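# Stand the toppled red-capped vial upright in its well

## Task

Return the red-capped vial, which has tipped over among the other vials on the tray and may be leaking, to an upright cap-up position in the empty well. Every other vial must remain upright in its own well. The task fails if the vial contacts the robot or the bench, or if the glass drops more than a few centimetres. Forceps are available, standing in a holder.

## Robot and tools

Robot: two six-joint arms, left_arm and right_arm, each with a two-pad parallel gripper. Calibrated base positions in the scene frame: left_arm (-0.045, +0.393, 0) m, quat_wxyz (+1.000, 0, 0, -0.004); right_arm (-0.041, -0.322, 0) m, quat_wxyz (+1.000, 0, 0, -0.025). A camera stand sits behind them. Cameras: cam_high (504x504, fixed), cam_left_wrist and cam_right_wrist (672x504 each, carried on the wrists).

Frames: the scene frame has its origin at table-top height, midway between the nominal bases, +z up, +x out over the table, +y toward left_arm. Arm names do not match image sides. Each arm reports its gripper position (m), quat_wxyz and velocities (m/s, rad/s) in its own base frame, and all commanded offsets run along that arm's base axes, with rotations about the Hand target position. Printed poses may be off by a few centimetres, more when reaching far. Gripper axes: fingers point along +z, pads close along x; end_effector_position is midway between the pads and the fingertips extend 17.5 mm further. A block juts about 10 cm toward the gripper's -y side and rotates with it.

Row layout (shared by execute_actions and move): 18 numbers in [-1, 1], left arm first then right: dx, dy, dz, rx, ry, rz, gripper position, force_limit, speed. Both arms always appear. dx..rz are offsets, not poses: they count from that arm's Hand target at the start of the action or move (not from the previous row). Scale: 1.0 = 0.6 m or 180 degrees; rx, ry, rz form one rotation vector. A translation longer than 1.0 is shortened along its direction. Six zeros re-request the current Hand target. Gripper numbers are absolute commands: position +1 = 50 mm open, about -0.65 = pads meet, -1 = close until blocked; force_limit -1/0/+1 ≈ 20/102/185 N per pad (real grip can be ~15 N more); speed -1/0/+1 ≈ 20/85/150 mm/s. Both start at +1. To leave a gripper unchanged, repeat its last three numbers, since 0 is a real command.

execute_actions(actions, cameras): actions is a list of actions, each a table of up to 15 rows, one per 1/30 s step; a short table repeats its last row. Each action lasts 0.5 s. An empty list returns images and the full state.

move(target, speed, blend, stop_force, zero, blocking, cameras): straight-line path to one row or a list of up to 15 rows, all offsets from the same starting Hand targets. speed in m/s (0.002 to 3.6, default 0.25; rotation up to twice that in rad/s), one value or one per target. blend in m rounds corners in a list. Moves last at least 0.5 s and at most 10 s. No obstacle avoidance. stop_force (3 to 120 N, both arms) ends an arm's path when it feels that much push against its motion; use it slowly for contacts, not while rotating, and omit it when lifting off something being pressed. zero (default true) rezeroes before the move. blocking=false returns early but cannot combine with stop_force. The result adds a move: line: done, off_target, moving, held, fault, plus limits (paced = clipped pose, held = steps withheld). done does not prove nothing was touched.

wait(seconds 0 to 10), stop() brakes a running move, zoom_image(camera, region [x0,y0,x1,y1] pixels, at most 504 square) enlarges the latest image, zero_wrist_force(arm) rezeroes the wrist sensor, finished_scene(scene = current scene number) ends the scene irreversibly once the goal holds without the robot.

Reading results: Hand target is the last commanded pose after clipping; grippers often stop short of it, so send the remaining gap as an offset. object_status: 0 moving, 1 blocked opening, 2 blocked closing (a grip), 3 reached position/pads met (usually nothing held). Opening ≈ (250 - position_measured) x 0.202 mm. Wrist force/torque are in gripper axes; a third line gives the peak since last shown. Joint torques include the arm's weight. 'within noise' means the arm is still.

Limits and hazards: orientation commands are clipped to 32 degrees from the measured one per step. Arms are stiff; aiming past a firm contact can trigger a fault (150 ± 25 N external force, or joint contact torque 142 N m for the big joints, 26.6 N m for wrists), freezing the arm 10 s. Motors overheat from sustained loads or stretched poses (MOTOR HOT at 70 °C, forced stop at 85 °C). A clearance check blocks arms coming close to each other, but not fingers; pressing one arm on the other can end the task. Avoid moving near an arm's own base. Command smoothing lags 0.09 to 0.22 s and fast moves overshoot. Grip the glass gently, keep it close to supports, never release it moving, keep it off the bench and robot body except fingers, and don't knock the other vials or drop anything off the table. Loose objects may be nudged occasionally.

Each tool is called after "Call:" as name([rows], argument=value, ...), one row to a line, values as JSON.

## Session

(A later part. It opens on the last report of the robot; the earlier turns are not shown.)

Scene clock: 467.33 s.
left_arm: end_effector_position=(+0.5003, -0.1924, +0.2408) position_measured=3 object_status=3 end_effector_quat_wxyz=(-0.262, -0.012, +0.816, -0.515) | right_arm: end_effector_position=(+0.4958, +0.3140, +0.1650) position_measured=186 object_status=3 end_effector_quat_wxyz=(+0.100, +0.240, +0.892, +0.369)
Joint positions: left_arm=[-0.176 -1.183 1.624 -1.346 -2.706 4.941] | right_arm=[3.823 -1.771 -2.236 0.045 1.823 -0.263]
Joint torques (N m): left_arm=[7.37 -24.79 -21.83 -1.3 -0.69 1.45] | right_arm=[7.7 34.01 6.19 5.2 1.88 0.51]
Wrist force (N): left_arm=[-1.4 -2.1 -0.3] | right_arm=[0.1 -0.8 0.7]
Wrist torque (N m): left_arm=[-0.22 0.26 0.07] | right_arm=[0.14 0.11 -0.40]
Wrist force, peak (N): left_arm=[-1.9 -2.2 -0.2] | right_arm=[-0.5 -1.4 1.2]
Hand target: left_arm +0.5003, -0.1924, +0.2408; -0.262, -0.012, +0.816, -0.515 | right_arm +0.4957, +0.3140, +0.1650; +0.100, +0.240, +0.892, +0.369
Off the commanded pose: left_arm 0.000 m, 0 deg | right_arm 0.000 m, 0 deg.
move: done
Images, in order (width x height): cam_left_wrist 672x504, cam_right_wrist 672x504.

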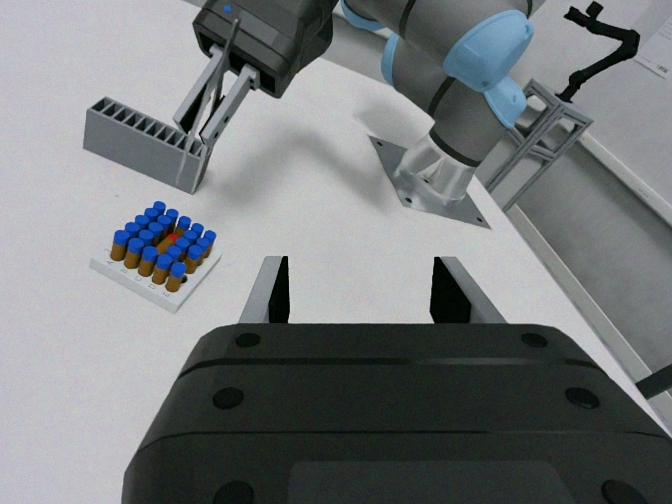

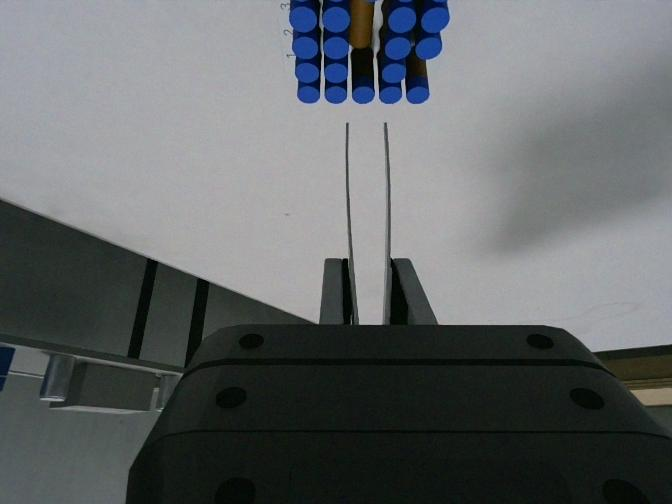

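Call:
move(target=[0,0,0,0,0,0,1,1,1,0,0,-0.0617,0,0,0,-0.25,-0.9,-0.8], speed=0.1, cameras=["cam_left_wrist","cam_right_wrist"])

Call:
zoom_image(camera="cam_right_wrist", region=[260, 20, 470, 200])

Call:
zoom_image(camera="cam_left_wrist", region=[80, 140, 240, 300])

Scene clock: 499.70 s.
left_arm: end_effector_position=(+0.5003, -0.1924, +0.2408) position_measured=3 object_status=3 end_effector_quat_wxyz=(-0.262, -0.012, +0.816, -0.515) | right_arm: end_effector_position=(+0.4957, +0.3140, +0.1279) position_measured=189 object_status=3 end_effector_quat_wxyz=(+0.100, +0.240, +0.892, +0.369)
Joint positions: left_arm=[-0.176 -1.183 1.624 -1.346 -2.706 4.941] | right_arm=[3.823 -1.86 -2.264 0.163 1.823 -0.263]
Joint torques (N m): left_arm=[6.84 -24.9 -23.54 -1.26 -0.61 1.39] | right_arm=[4.99 30.27 27.56 3.95 0.75 1.76]
Wrist force (N): left_arm=[-1.5 -1.9 -0.3] | right_arm=[0.1 -1.1 0.9]
Wrist torque (N m): left_arm=[-0.21 0.28 0.07] | right_arm=[0.14 0.09 -0.40]
Wrist force, peak (N): left_arm=[-1.6 -2.3 -0.2] | right_arm=[0.0 -2.2 2.0]
Hand target: left_arm +0.5003, -0.1924, +0.2408; -0.262, -0.012, +0.816, -0.515 | right_arm +0.4957, +0.3140, +0.1280; +0.100, +0.240, +0.892, +0.369
Off the commanded pose: left_arm 0.000 m, 0 deg | right_arm 0.000 m, 0 deg.
move: done
Images, in order (width x height): cam_left_wrist 672x504, cam_right_wrist 672x504.

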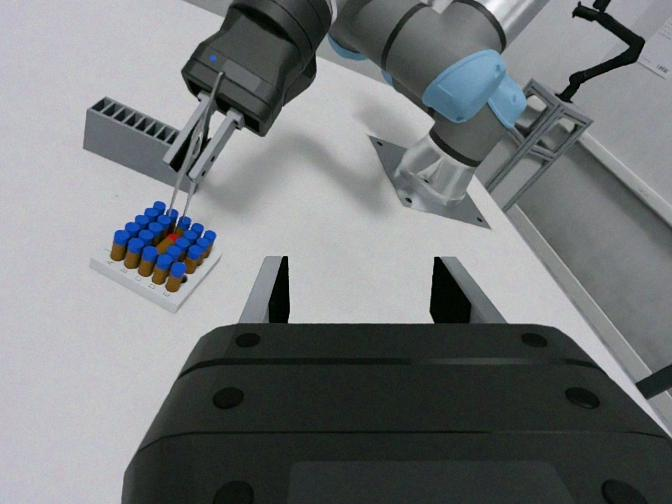

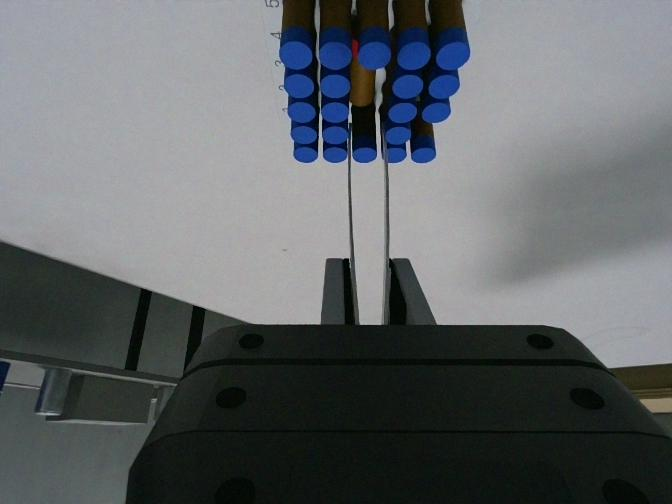

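Scaled by 2.400 from the camera's 672x504 image, which has a finer 960x720 frame.

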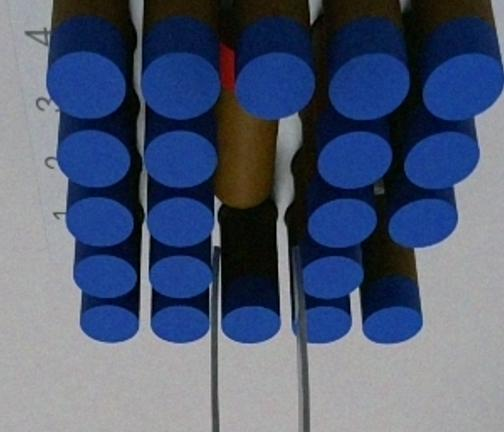

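Scaled by 3.150 from the camera's 672x504 image, which has a finer 960x720 frame.

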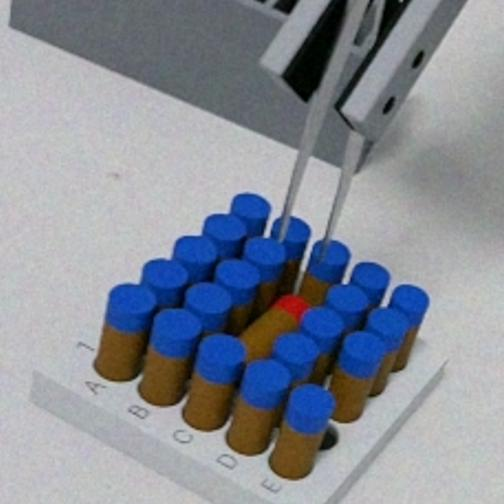

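Call:
move(target=[0,0,0,0,0,0,1,1,1,0.0008,0.00145,-0.0267,0,0,0,-0.25,-0.9,-0.8], speed=0.04, stop_force=5, cameras=["cam_left_wrist","cam_right_wrist"])

Call:
zoom_image(camera="cam_right_wrist", region=[280, 60, 460, 220])

Call:
zoom_image(camera="cam_left_wrist", region=[100, 170, 240, 310])

Scene clock: 547.20 s.
left_arm: end_effector_position=(+0.5003, -0.1924, +0.2408) position_measured=3 object_status=3 end_effector_quat_wxyz=(-0.262, -0.012, +0.816, -0.515) | right_arm: end_effector_position=(+0.4962, +0.3149, +0.1120) position_measured=189 object_status=3 end_effector_quat_wxyz=(+0.100, +0.240, +0.892, +0.369)
Joint positions: left_arm=[-0.176 -1.183 1.624 -1.346 -2.706 4.941] | right_arm=[3.824 -1.903 -2.271 0.213 1.822 -0.263]
Joint torques (N m): left_arm=[6.84 -24.27 -25.32 -1.26 -0.74 1.28] | right_arm=[2.71 38.33 25.36 3.64 0.29 2.56]
Wrist force (N): left_arm=[-1.6 -2.2 -0.4] | right_arm=[-0.1 -1.1 1.0]
Wrist torque (N m): left_arm=[-0.25 0.29 0.07] | right_arm=[0.12 0.12 -0.42]
Wrist force, peak (N): left_arm=[-1.8 -2.2 -0.4] | right_arm=[-0.1 -1.5 1.3]
Hand target: left_arm +0.5003, -0.1924, +0.2408; -0.262, -0.012, +0.816, -0.515 | right_arm +0.4962, +0.3149, +0.1120; +0.100, +0.240, +0.892, +0.369
Off the commanded pose: left_arm 0.000 m, 0 deg | right_arm 0.000 m, 0 deg.
move: done
Images, in order (width x height): cam_left_wrist 672x504, cam_right_wrist 672x504.

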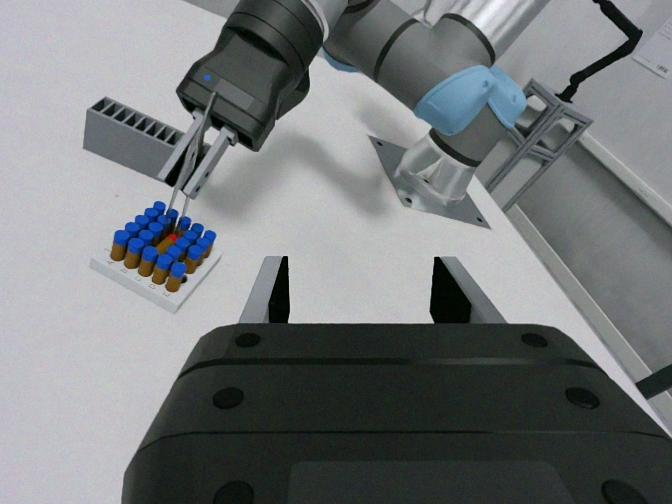

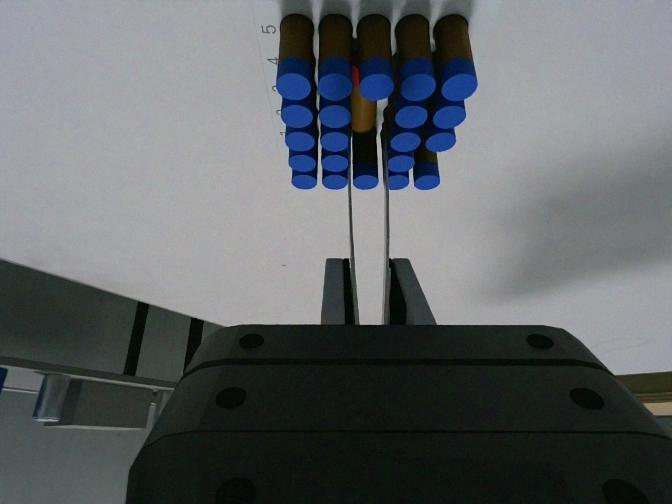

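Scaled by 2.800 from the camera's 672x504 image, which has a finer 960x720 frame.

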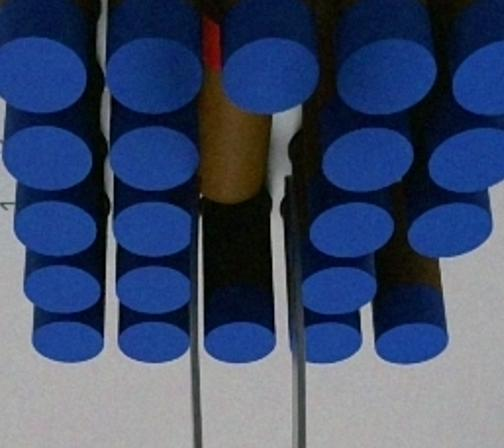

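Scaled by 3.600 from the camera's 672x504 image, which has a finer 960x720 frame.

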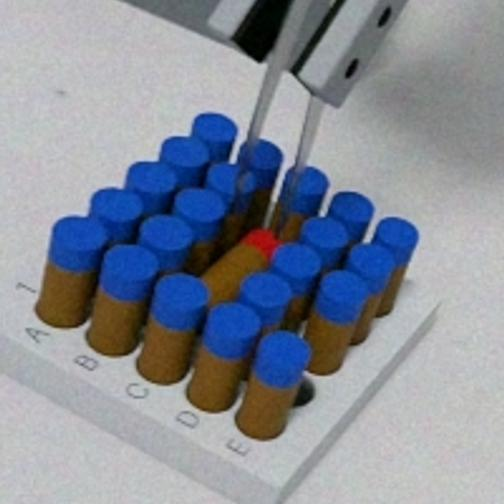

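Call:
move(target=[0,0,0,0,0,0,1,1,1,0,0,-0.0325,0,0,0,-0.25,-0.9,-0.8], speed=0.03, stop_force=4, cameras=["cam_left_wrist","cam_right_wrist"])

Call:
zoom_image(camera="cam_right_wrist", region=[290, 60, 450, 200])

Call:
zoom_image(camera="cam_left_wrist", region=[110, 190, 230, 310])

Scene clock: 559.30 s.
left_arm: end_effector_position=(+0.5003, -0.1924, +0.2408) position_measured=3 object_status=3 end_effector_quat_wxyz=(-0.262, -0.012, +0.816, -0.515) | right_arm: end_effector_position=(+0.4962, +0.3149, +0.0925) position_measured=189 object_status=3 end_effector_quat_wxyz=(+0.100, +0.240, +0.892, +0.369)
Joint positions: left_arm=[-0.176 -1.183 1.624 -1.346 -2.706 4.941] | right_arm=[3.824 -1.956 -2.28 0.274 1.822 -0.263]
Joint torques (N m): left_arm=[6.47 -24.44 -27.78 -1.26 -0.59 1.28] | right_arm=[-2.69 39.7 25.45 3.17 1.71 -1.56]
Wrist force (N): left_arm=[-1.5 -2.1 -0.5] | right_arm=[-0.1 -1.0 1.1]
Wrist torque (N m): left_arm=[-0.22 0.29 0.07] | right_arm=[0.16 0.11 -0.41]
Wrist force, peak (N): left_arm=[-1.7 -2.3 -0.4] | right_arm=[-0.1 -1.5 1.6]
Hand target: left_arm +0.5003, -0.1924, +0.2408; -0.262, -0.012, +0.816, -0.515 | right_arm +0.4962, +0.3149, +0.0925; +0.100, +0.240, +0.892, +0.369
Off the commanded pose: left_arm 0.000 m, 0 deg | right_arm 0.000 m, 0 deg.
move: done
Images, in order (width x height): cam_left_wrist 672x504, cam_right_wrist 672x504.

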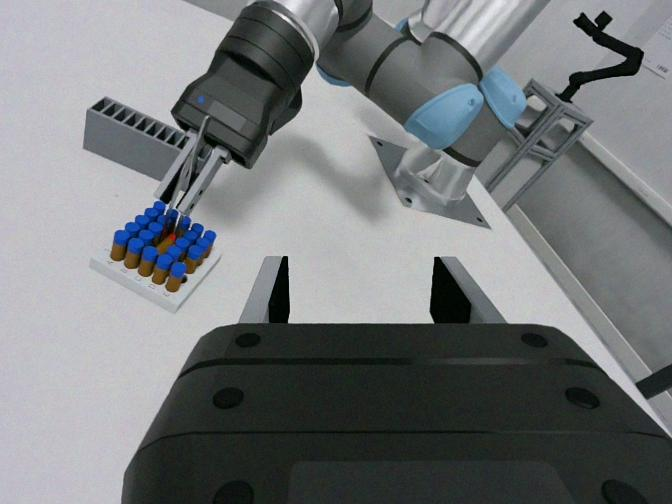

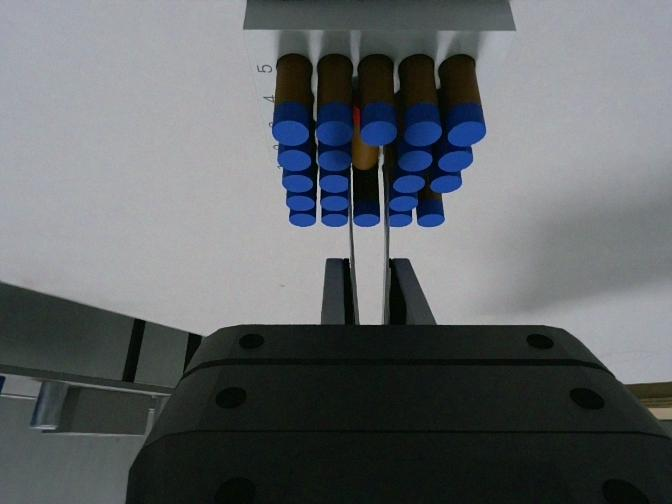

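Scaled by 3.150 from the camera's 672x504 image, which has a finer 960x720 frame.

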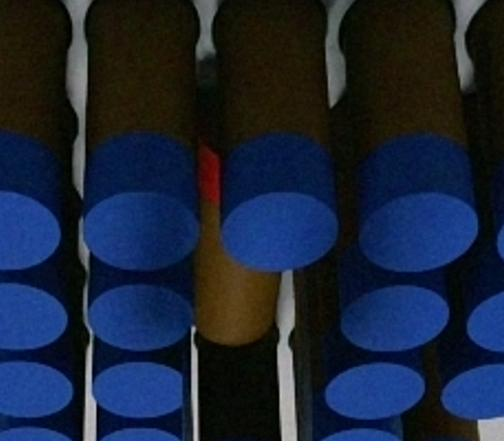

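Scaled by 4.200 from the camera's 672x504 image, which has a finer 960x720 frame.

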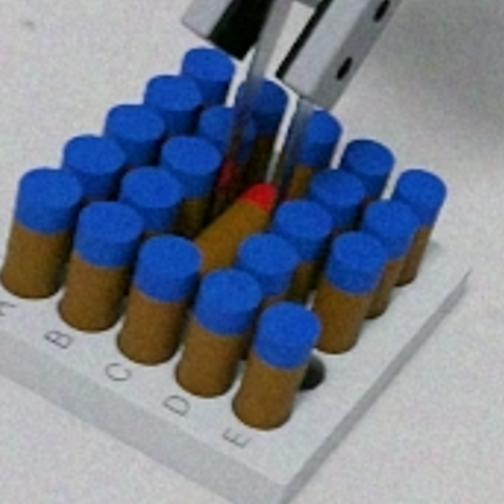

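Call:
move(target=[0,0,0,0,0,0,1,1,1,0,0,0,0,0,0,-1,-0.9,-1], speed=0.03, cameras=["cam_left_wrist","cam_right_wrist"])

Call:
zoom_image(camera="cam_right_wrist", region=[290, 80, 450, 280])

Call:
zoom_image(camera="cam_left_wrist", region=[110, 190, 230, 310])

Scene clock: 566.90 s.
left_arm: end_effector_position=(+0.5003, -0.1924, +0.2408) position_measured=3 object_status=3 end_effector_quat_wxyz=(-0.262, -0.012, +0.816, -0.515) | right_arm: end_effector_position=(+0.4962, +0.3149, +0.0925) position_measured=216 object_status=2 end_effector_quat_wxyz=(+0.100, +0.240, +0.892, +0.369)
Joint positions: left_arm=[-0.176 -1.183 1.624 -1.346 -2.706 4.941] | right_arm=[3.824 -1.956 -2.28 0.274 1.822 -0.263]
Joint torques (N m): left_arm=[6.12 -24.76 -27.55 -1.24 -0.69 1.21] | right_arm=[-3.11 39.5 25.04 3.84 1.8 -1.96]
Wrist force (N): left_arm=[-1.6 -2.2 -0.2] | right_arm=[-0.1 -1.4 1.2]
Wrist torque (N m): left_arm=[-0.26 0.29 0.07] | right_arm=[0.13 0.11 -0.41]
Wrist force, peak (N): left_arm=[-1.8 -2.3 -0.3] | right_arm=[-0.2 -1.5 1.1]
Hand target: left_arm +0.5003, -0.1924, +0.2408; -0.262, -0.012, +0.816, -0.515 | right_arm +0.4962, +0.3149, +0.0925; +0.100, +0.240, +0.892, +0.369
Off the commanded pose: left_arm 0.000 m, 0 deg | right_arm 0.000 m, 0 deg.
move: done
Images, in order (width x height): cam_left_wrist 672x504, cam_right_wrist 672x504.

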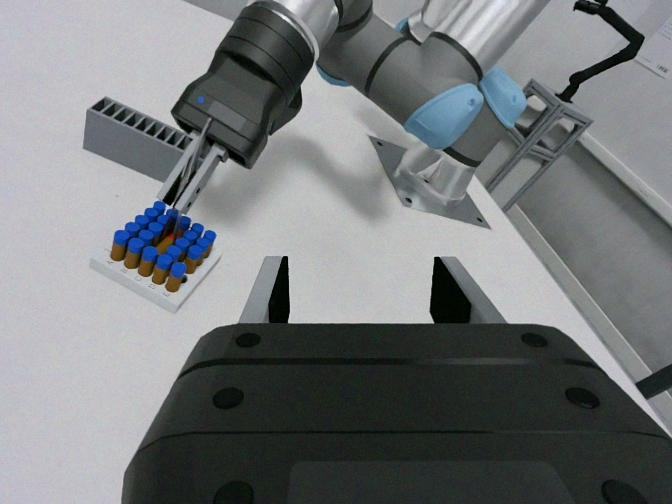

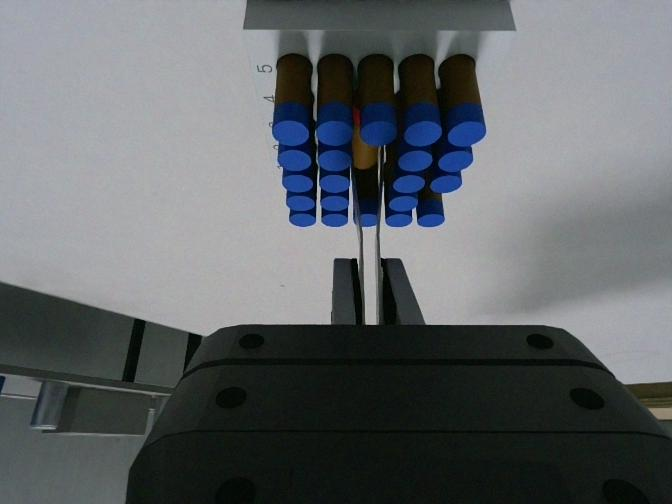

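Scaled by 2.520 from the camera's 672x504 image, which has a finer 960x720 frame.

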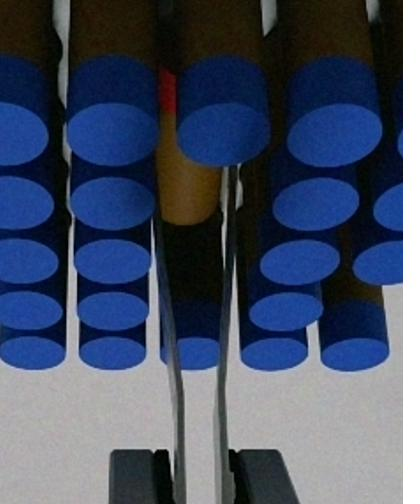

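Scaled by 4.200 from the camera's 672x504 image, which has a finer 960x720 frame.

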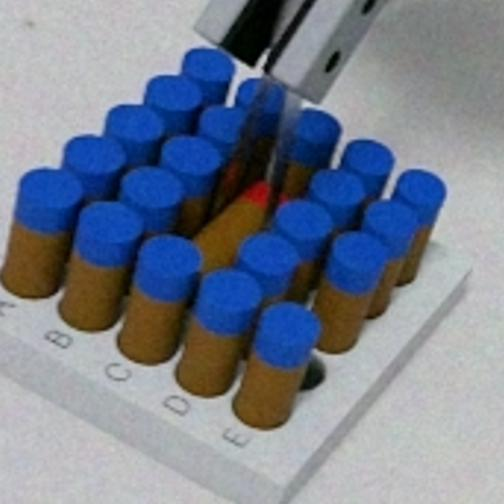

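Call:
move([
  [0,0,0,0,0,0,1,1,1,0,0,0.006,0,0,0,-1,-0.9,-1],
  [0,0,0,0,0,0,1,1,1,-0.0027,0.00155,0.006,0,0,0,-1,-0.9,-1],
  [0,0,0,0,0,0,1,1,1,0.0006,0.0073,0.006,0,0,0,-1,-0.9,-1],
], speed=0.03, cameras=["cam_left_wrist","cam_right_wrist"])

Call:
zoom_image(camera="cam_right_wrist", region=[290, 80, 450, 280])

Call:
zoom_image(camera="cam_left_wrist", region=[110, 190, 230, 310])

Scene clock: 575.03 s.
left_arm: end_effector_position=(+0.5003, -0.1924, +0.2408) position_measured=3 object_status=3 end_effector_quat_wxyz=(-0.262, -0.012, +0.816, -0.515) | right_arm: end_effector_position=(+0.4967, +0.3194, +0.0961) position_measured=216 object_status=2 end_effector_quat_wxyz=(+0.100, +0.240, +0.892, +0.369)
Joint positions: left_arm=[-0.176 -1.183 1.624 -1.346 -2.706 4.941] | right_arm=[3.832 -1.949 -2.272 0.262 1.817 -0.257]
Joint torques (N m): left_arm=[5.74 -24.68 -27.84 -1.18 -0.76 1.15] | right_arm=[-5.4 38.93 3.25 5.07 1.2 0.97]
Wrist force (N): left_arm=[-1.5 -2.3 -0.3] | right_arm=[0.1 -1.2 0.9]
Wrist torque (N m): left_arm=[-0.26 0.29 0.07] | right_arm=[0.14 0.07 -0.40]
Wrist force, peak (N): left_arm=[-1.6 -2.4 -0.5] | right_arm=[-0.3 -1.5 1.2]
Hand target: left_arm +0.5003, -0.1924, +0.2408; -0.262, -0.012, +0.816, -0.515 | right_arm +0.4966, +0.3193, +0.0961; +0.100, +0.240, +0.892, +0.369
Off the commanded pose: left_arm 0.000 m, 0 deg | right_arm 0.000 m, 0 deg.
move: done
Images, in order (width x height): cam_left_wrist 672x504, cam_right_wrist 672x504.

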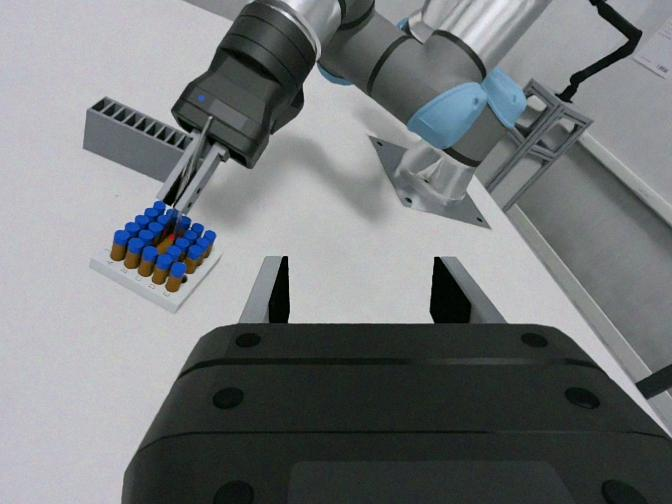

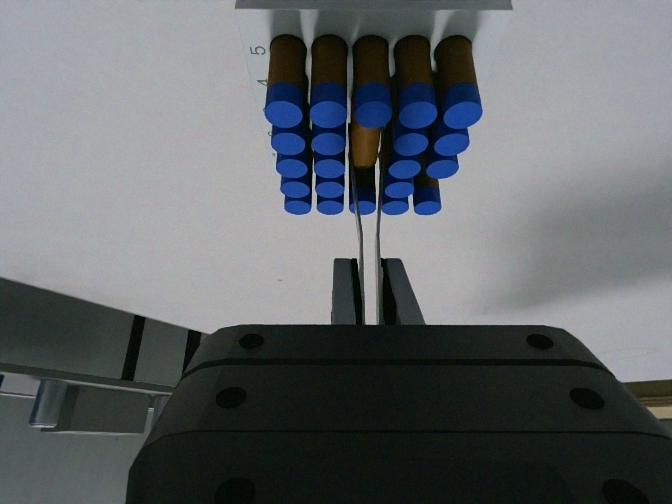

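Scaled by 2.520 from the camera's 672x504 image, which has a finer 960x720 frame.

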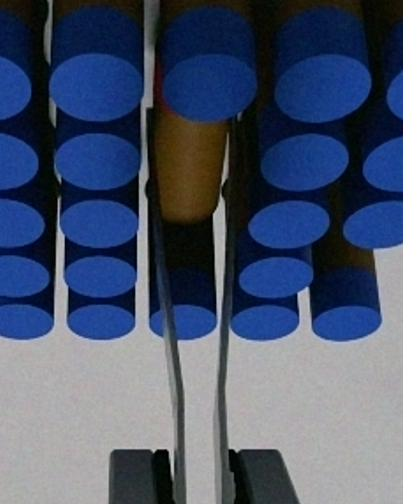

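Scaled by 4.200 from the camera's 672x504 image, which has a finer 960x720 frame.

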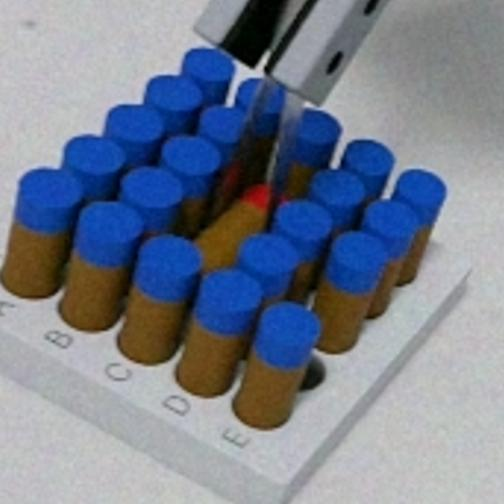

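Call:
move([
  [0,0,0,0,0,0,1,1,1,0,0,-0.0058,0,0,0,-1,-0.9,-1],
  [0,0,0,0,0,0,1,1,1,0,0,-0.0058,0,0,0,-0.257,-0.9,-0.9],
  [0,0,0,0,0,0,1,1,1,0,0,0.044,0,0,0,-0.257,-0.9,-0.9],
  [0,0,0,0,0,0,1,1,1,-0.007,-0.0121,0.044,0,0,0,-0.257,-0.9,-0.9],
], speed=0.05, cameras=["cam_left_wrist","cam_right_wrist"])

Call:
zoom_image(camera="cam_right_wrist", region=[280, 20, 460, 200])

Call:
zoom_image(camera="cam_left_wrist", region=[110, 190, 230, 310])

Scene clock: 596.70 s.
left_arm: end_effector_position=(+0.5003, -0.1924, +0.2408) position_measured=3 object_status=3 end_effector_quat_wxyz=(-0.262, -0.012, +0.816, -0.515) | right_arm: end_effector_position=(+0.4923, +0.3119, +0.1225) position_measured=191 object_status=3 end_effector_quat_wxyz=(+0.100, +0.240, +0.892, +0.369) end_effector_velocity=(+0.001, +0.002, +0.001) end_effector_angular_velocity=(+0.000, -0.002, +0.001)
Joint positions: left_arm=[-0.176 -1.183 1.624 -1.346 -2.706 4.941] | right_arm=[3.825 -1.867 -2.279 0.185 1.822 -0.263]
Joint velocities: left_arm=[within noise] | right_arm=[0.003 -0.002 0.005 -0.001 -0.002 0]
Joint torques (N m): left_arm=[5.85 -25 -27.36 -1.28 -0.75 1.03] | right_arm=[7.03 24.08 26.24 2.82 -0.68 1.64]
Wrist force (N): left_arm=[-1.8 -2.0 -0.4] | right_arm=[-0.3 -1.3 1.1]
Wrist torque (N m): left_arm=[-0.23 0.32 0.07] | right_arm=[0.11 0.14 -0.34]
Wrist force, peak (N): left_arm=[-1.9 -2.2 -0.3] | right_arm=[0.1 -2.0 1.4]
Hand target: left_arm +0.5003, -0.1924, +0.2408; -0.262, -0.012, +0.816, -0.515 | right_arm +0.4924, +0.3120, +0.1225; +0.100, +0.240, +0.892, +0.369
Off the commanded pose: left_arm 0.000 m, 0 deg | right_arm 0.000 m, 0 deg.
move: done
Images, in order (width x height): cam_left_wrist 672x504, cam_right_wrist 672x504.

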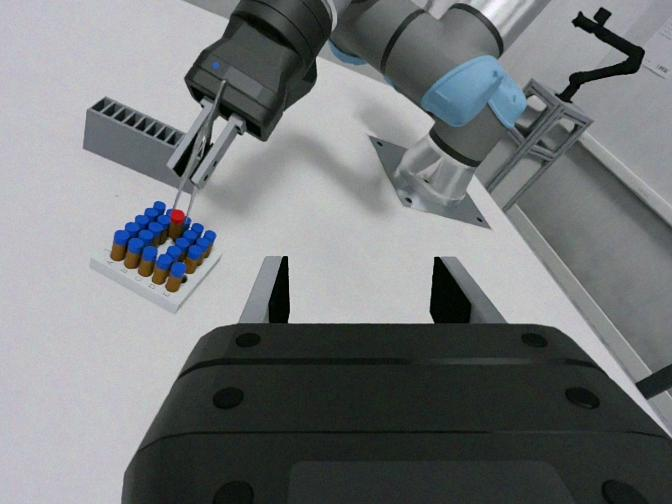

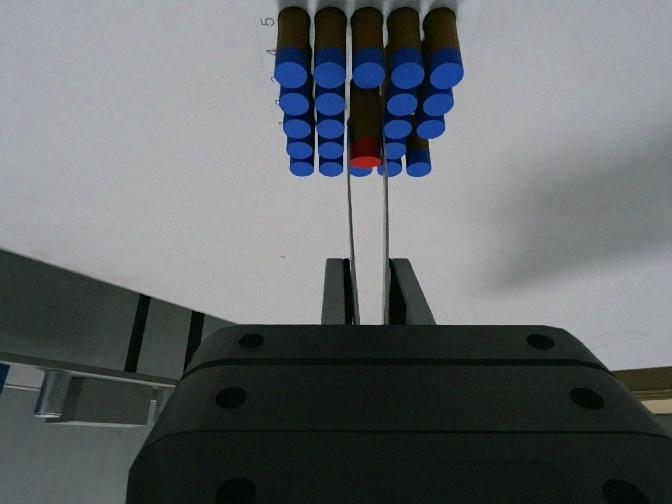

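Scaled by 2.800 from the camera's 672x504 image, which has a finer 960x720 frame.

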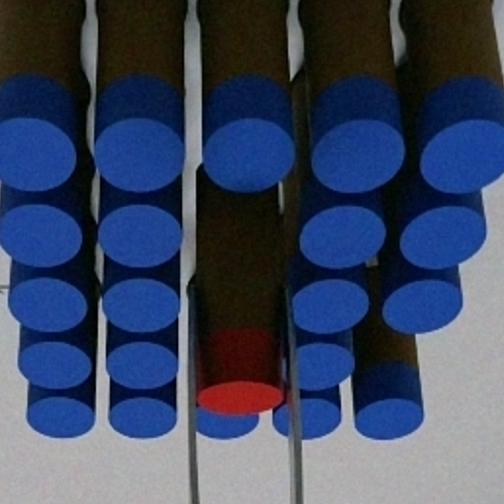

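Scaled by 4.200 from the camera's 672x504 image, which has a finer 960x720 frame.

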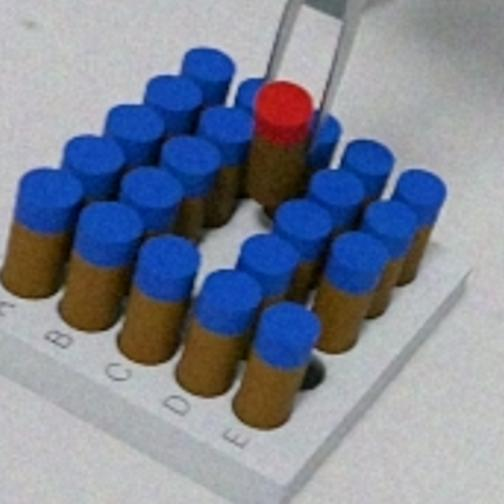

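Call:
move(target=[0,0,0,0,0,0,1,1,1,0,0,0,0,0,0,-1,-0.9,-1], speed=0.03, cameras=["cam_left_wrist","cam_right_wrist"])

Call:
zoom_image(camera="cam_right_wrist", region=[300, 60, 430, 200])

Call:
zoom_image(camera="cam_left_wrist", region=[130, 150, 230, 250])

Scene clock: 613.33 s.
left_arm: end_effector_position=(+0.5003, -0.1924, +0.2408) position_measured=3 object_status=3 end_effector_quat_wxyz=(-0.262, -0.012, +0.816, -0.515) | right_arm: end_effector_position=(+0.4924, +0.3120, +0.1225) position_measured=216 object_status=2 end_effector_quat_wxyz=(+0.100, +0.240, +0.892, +0.369)
Joint positions: left_arm=[-0.176 -1.183 1.624 -1.346 -2.706 4.941] | right_arm=[3.825 -1.868 -2.278 0.184 1.822 -0.262]
Joint torques (N m): left_arm=[5.27 -25.14 -28.12 -1.33 -0.75 0.97] | right_arm=[6.18 22.75 26.53 2.91 -0.7 3.25]
Wrist force (N): left_arm=[-1.7 -2.4 -0.4] | right_arm=[0.0 -1.2 1.0]
Wrist torque (N m): left_arm=[-0.27 0.31 0.07] | right_arm=[0.11 0.10 -0.35]
Wrist force, peak (N): left_arm=[-1.7 -2.4 -0.4] | right_arm=[-0.2 -1.5 1.0]
Hand target: left_arm +0.5003, -0.1924, +0.2408; -0.262, -0.012, +0.816, -0.515 | right_arm +0.4924, +0.3120, +0.1225; +0.100, +0.240, +0.892, +0.369
Off the commanded pose: left_arm 0.000 m, 0 deg | right_arm 0.000 m, 0 deg.
move: done
Images, in order (width x height): cam_left_wrist 672x504, cam_right_wrist 672x504.

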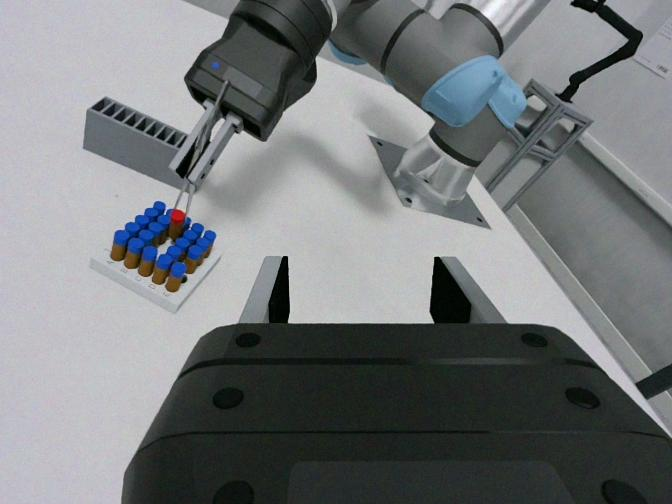

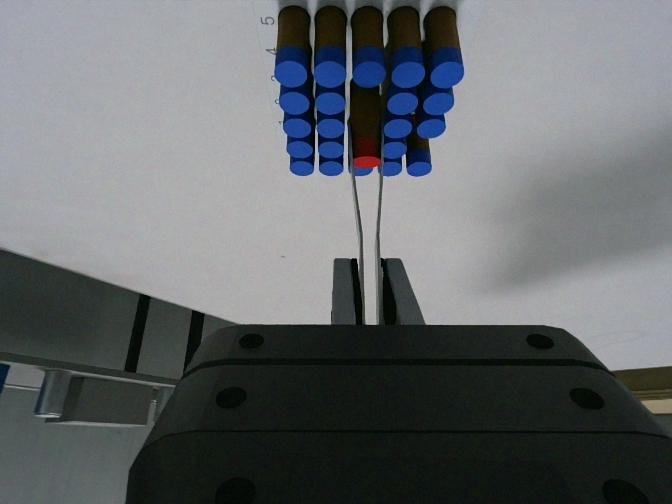

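Scaled by 3.600 from the camera's 672x504 image, which has a finer 960x720 frame.

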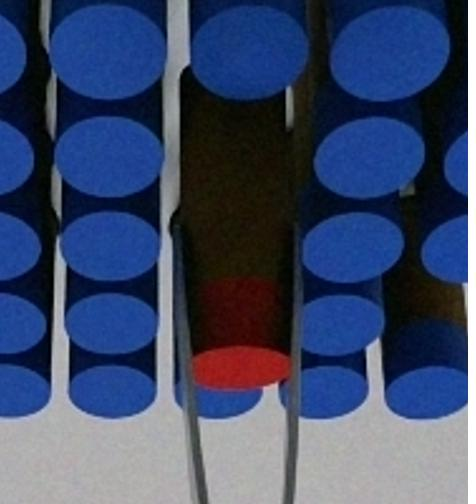

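Scaled by 5.040 from the camera's 672x504 image, which has a finer 960x720 frame.

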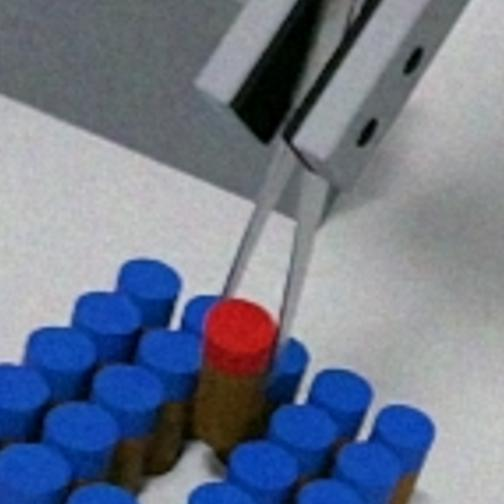

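Call:
move([
  [0,0,0,0,0,0,1,1,1,0,0,0.05,0,0,0,-1,-0.9,-1],
  [0,0,0,0,0,0,1,1,1,-0.018,0.0572,0.05,0,0,-0.25,-1,-0.9,-1],
], speed=0.15, blend=0.005, cameras=["cam_left_wrist","cam_right_wrist"])

Call:
zoom_image(camera="cam_right_wrist", region=[270, 0, 450, 180])

Call:
zoom_image(camera="cam_left_wrist", region=[100, 170, 240, 310])

Scene clock: 631.50 s.
left_arm: end_effector_position=(+0.5003, -0.1924, +0.2408) position_measured=3 object_status=3 end_effector_quat_wxyz=(-0.262, -0.012, +0.816, -0.515) | right_arm: end_effector_position=(+0.4816, +0.3465, +0.1525) position_measured=216 object_status=2 end_effector_quat_wxyz=(+0.233, +0.563, +0.733, +0.302)
Joint positions: left_arm=[-0.176 -1.183 1.624 -1.346 -2.706 4.941] | right_arm=[4.236 -1.74 -2.276 -0.107 1.019 0.663]
Joint torques (N m): left_arm=[5.45 -24.46 -27.65 -1.28 -0.79 0.82] | right_arm=[-9.86 20.43 6.4 4.18 -0.53 -0.52]
Wrist force (N): left_arm=[-1.6 -2.2 -0.4] | right_arm=[-0.6 -1.3 0.5]
Wrist torque (N m): left_arm=[-0.25 0.29 0.07] | right_arm=[0.12 0.17 -0.34]
Wrist force, peak (N): left_arm=[-1.8 -2.3 -0.2] | right_arm=[-0.1 -3.4 2.4]
Hand target: left_arm +0.5003, -0.1924, +0.2408; -0.262, -0.012, +0.816, -0.515 | right_arm +0.4816, +0.3463, +0.1525; +0.233, +0.563, +0.733, +0.302
Off the commanded pose: left_arm 0.000 m, 0 deg | right_arm 0.000 m, 0 deg.
move: done
Images, in order (width x height): cam_left_wrist 672x504, cam_right_wrist 672x504.

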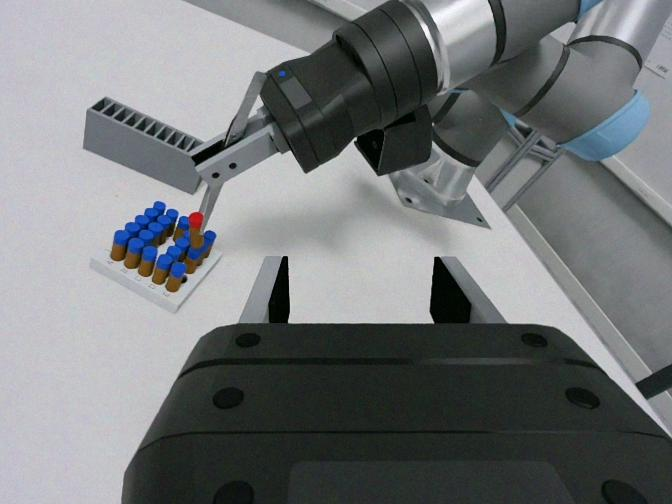

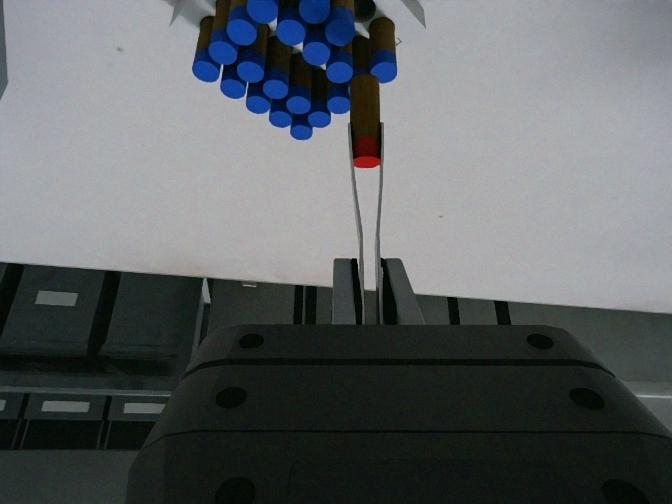

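Scaled by 2.800 from the camera's 672x504 image, which has a finer 960x720 frame.

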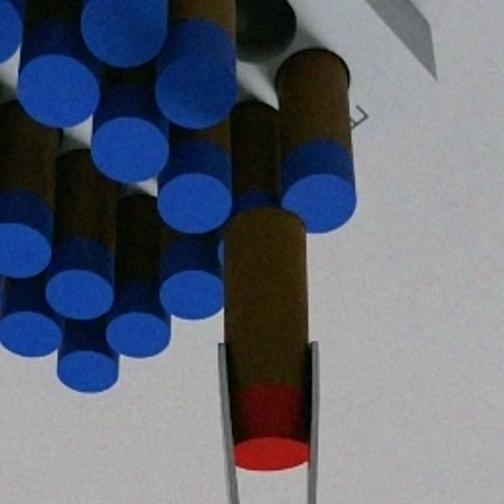

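Scaled by 3.600 from the camera's 672x504 image, which has a finer 960x720 frame.

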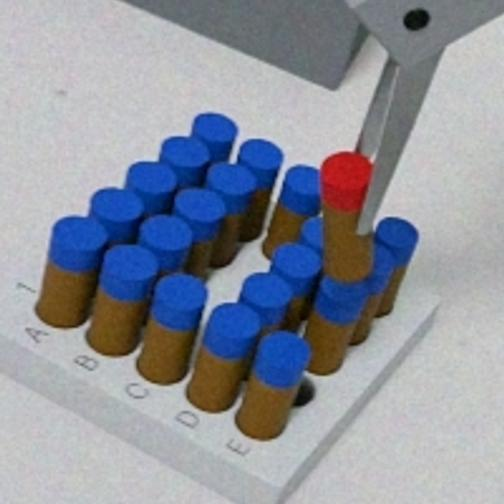

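Call:
zoom_image(camera="cam_left_wrist", region=[165, 190, 235, 300])

Scaled by 4.582 from the camera's 672x504 image, which has a finer 960x720 frame.

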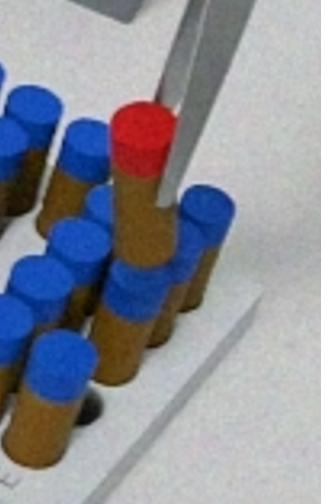

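Call:
move(target=[0,0,0,0,0,0,1,1,1,-0.0272,-0.0052,-0.0027,0.0171,-0.0644,0,-1,-0.9,-1], speed=0.1, cameras=["cam_left_wrist","cam_right_wrist"])

Call:
zoom_image(camera="cam_right_wrist", region=[270, 0, 450, 180])

Call:
zoom_image(camera="cam_left_wrist", region=[145, 190, 235, 310])

Scene clock: 671.20 s.
left_arm: end_effector_position=(+0.5003, -0.1924, +0.2408) position_measured=3 object_status=3 end_effector_quat_wxyz=(-0.262, -0.012, +0.816, -0.515) | right_arm: end_effector_position=(+0.4652, +0.3432, +0.1507) position_measured=216 object_status=2 end_effector_quat_wxyz=(+0.291, +0.536, +0.697, +0.377)
Joint positions: left_arm=[-0.176 -1.183 1.624 -1.346 -2.706 4.941] | right_arm=[4.34 -1.825 -2.41 0.258 0.827 0.641]
Joint torques (N m): left_arm=[4.49 -24.69 -27.68 -1.3 -0.75 0.8] | right_arm=[-10.2 31.84 24.76 4.52 -0.43 2.57]
Wrist force (N): left_arm=[-1.7 -2.0 -0.3] | right_arm=[-0.6 -1.3 1.1]
Wrist torque (N m): left_arm=[-0.22 0.31 0.07] | right_arm=[0.21 0.22 -0.31]
Wrist force, peak (N): left_arm=[-1.7 -2.3 -0.4] | right_arm=[-0.3 -1.9 0.8]
Hand target: left_arm +0.5003, -0.1924, +0.2408; -0.262, -0.012, +0.816, -0.515 | right_arm +0.4653, +0.3432, +0.1508; +0.291, +0.536, +0.697, +0.377
Off the commanded pose: left_arm 0.000 m, 0 deg | right_arm 0.000 m, 0 deg.
move: done
Images, in order (width x height): cam_left_wrist 672x504, cam_right_wrist 672x504.

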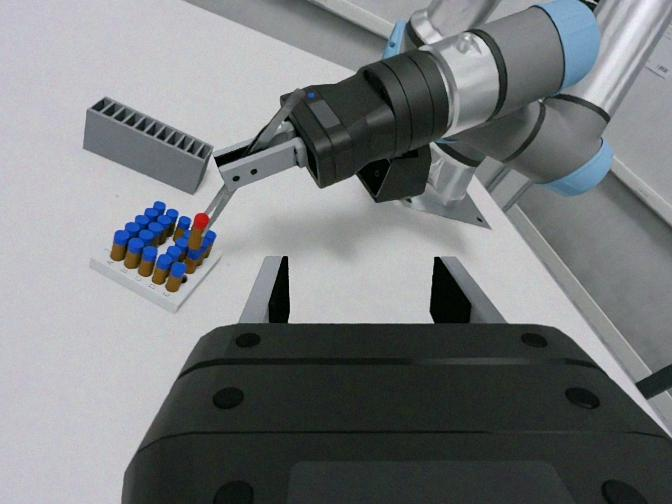

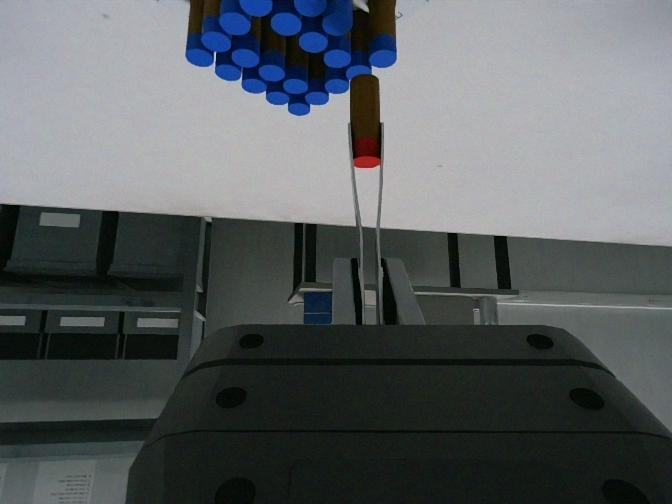

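Scaled by 2.800 from the camera's 672x504 image, which has a finer 960x720 frame.

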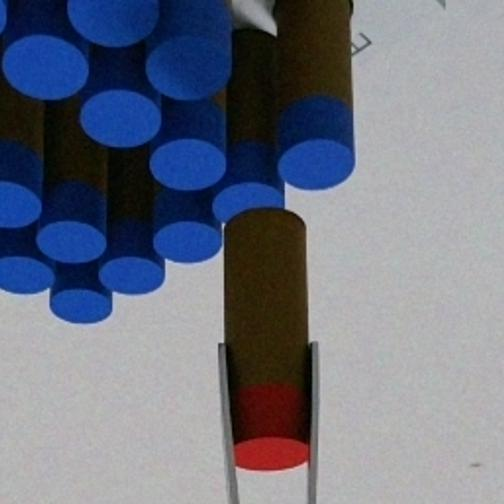

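Scaled by 4.200 from the camera's 672x504 image, which has a finer 960x720 frame.

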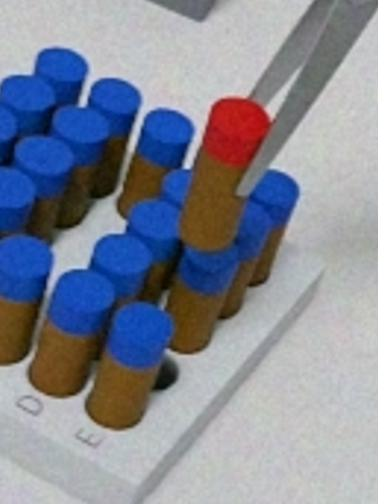

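Call:
move(target=[0,0,0,0,0,0,1,1,1,0.0062,0.0016,-0.0288,-0.0043,0.0161,0,-1,-0.9,-1], speed=0.06, cameras=["cam_left_wrist","cam_right_wrist"])

Call:
zoom_image(camera="cam_right_wrist", region=[290, 0, 440, 180])

Call:
zoom_image(camera="cam_left_wrist", region=[145, 190, 235, 310])

Scene clock: 692.87 s.
left_arm: end_effector_position=(+0.5003, -0.1924, +0.2408) position_measured=3 object_status=3 end_effector_quat_wxyz=(-0.262, -0.012, +0.816, -0.515) | right_arm: end_effector_position=(+0.4691, +0.3442, +0.1336) position_measured=216 object_status=2 end_effector_quat_wxyz=(+0.277, +0.544, +0.706, +0.359)
Joint positions: left_arm=[-0.176 -1.183 1.624 -1.346 -2.706 4.941] | right_arm=[4.315 -1.847 -2.392 0.223 0.875 0.653]
Joint torques (N m): left_arm=[4 -25.26 -27.74 -1.28 -0.86 0.73] | right_arm=[6.96 34.53 3.94 5.66 -2.69 0.24]
Wrist force (N): left_arm=[-1.7 -2.1 -0.2] | right_arm=[-0.4 -1.1 0.6]
Wrist torque (N m): left_arm=[-0.24 0.31 0.07] | right_arm=[0.24 0.18 -0.40]
Wrist force, peak (N): left_arm=[-1.7 -2.3 -0.4] | right_arm=[-0.3 -1.5 1.3]
Hand target: left_arm +0.5003, -0.1924, +0.2408; -0.262, -0.012, +0.816, -0.515 | right_arm +0.4690, +0.3442, +0.1336; +0.277, +0.543, +0.707, +0.359
Off the commanded pose: left_arm 0.000 m, 0 deg | right_arm 0.000 m, 0 deg.
move: done
Images, in order (width x height): cam_left_wrist 672x504, cam_right_wrist 672x504.

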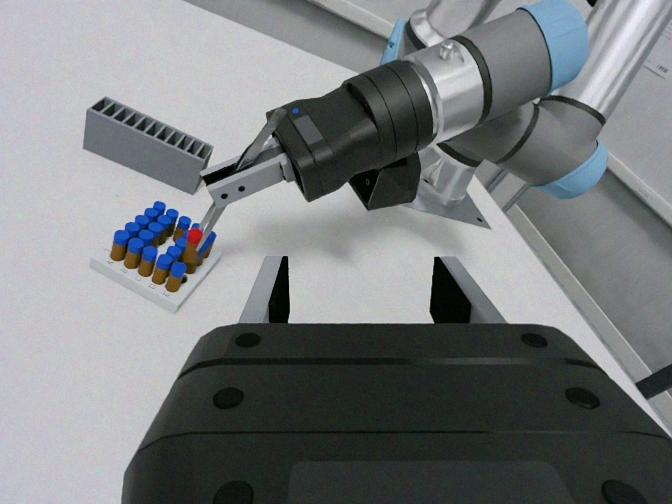

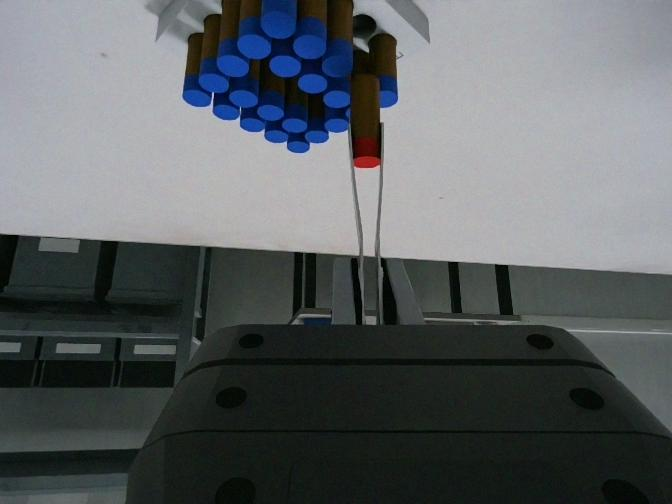

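Scaled by 2.800 from the camera's 672x504 image, which has a finer 960x720 frame.

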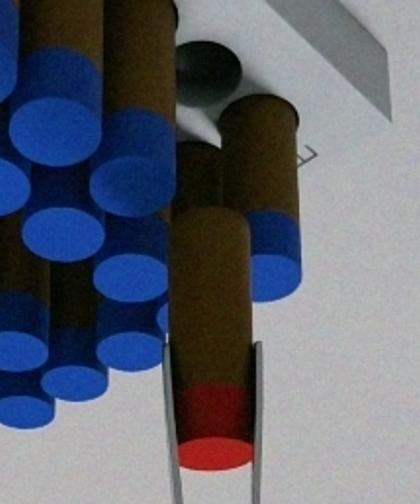

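Scaled by 4.200 from the camera's 672x504 image, which has a finer 960x720 frame.

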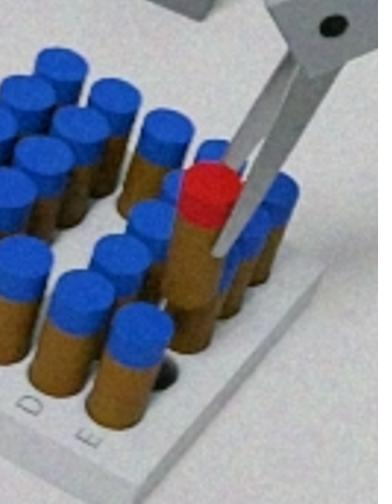

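Call:
zoom_image(camera="cam_right_wrist", region=[330, 0, 410, 90])

Call:
zoom_image(camera="cam_left_wrist", region=[160, 225, 220, 300])

Scaled by 5.600 from the camera's 672x504 image, which has a finer 960x720 frame.

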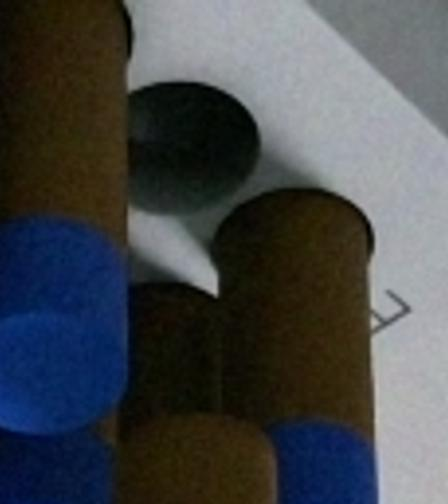

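Scaled by 6.720 from the camera's 672x504 image, which has a finer 960x720 frame.

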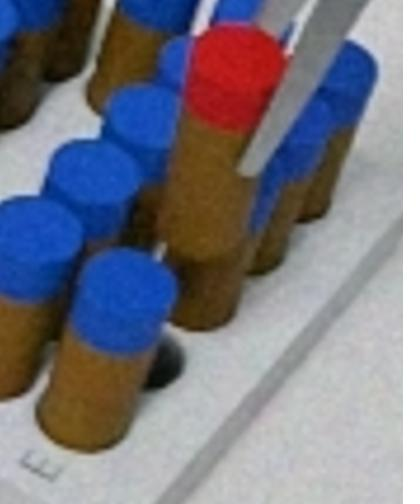

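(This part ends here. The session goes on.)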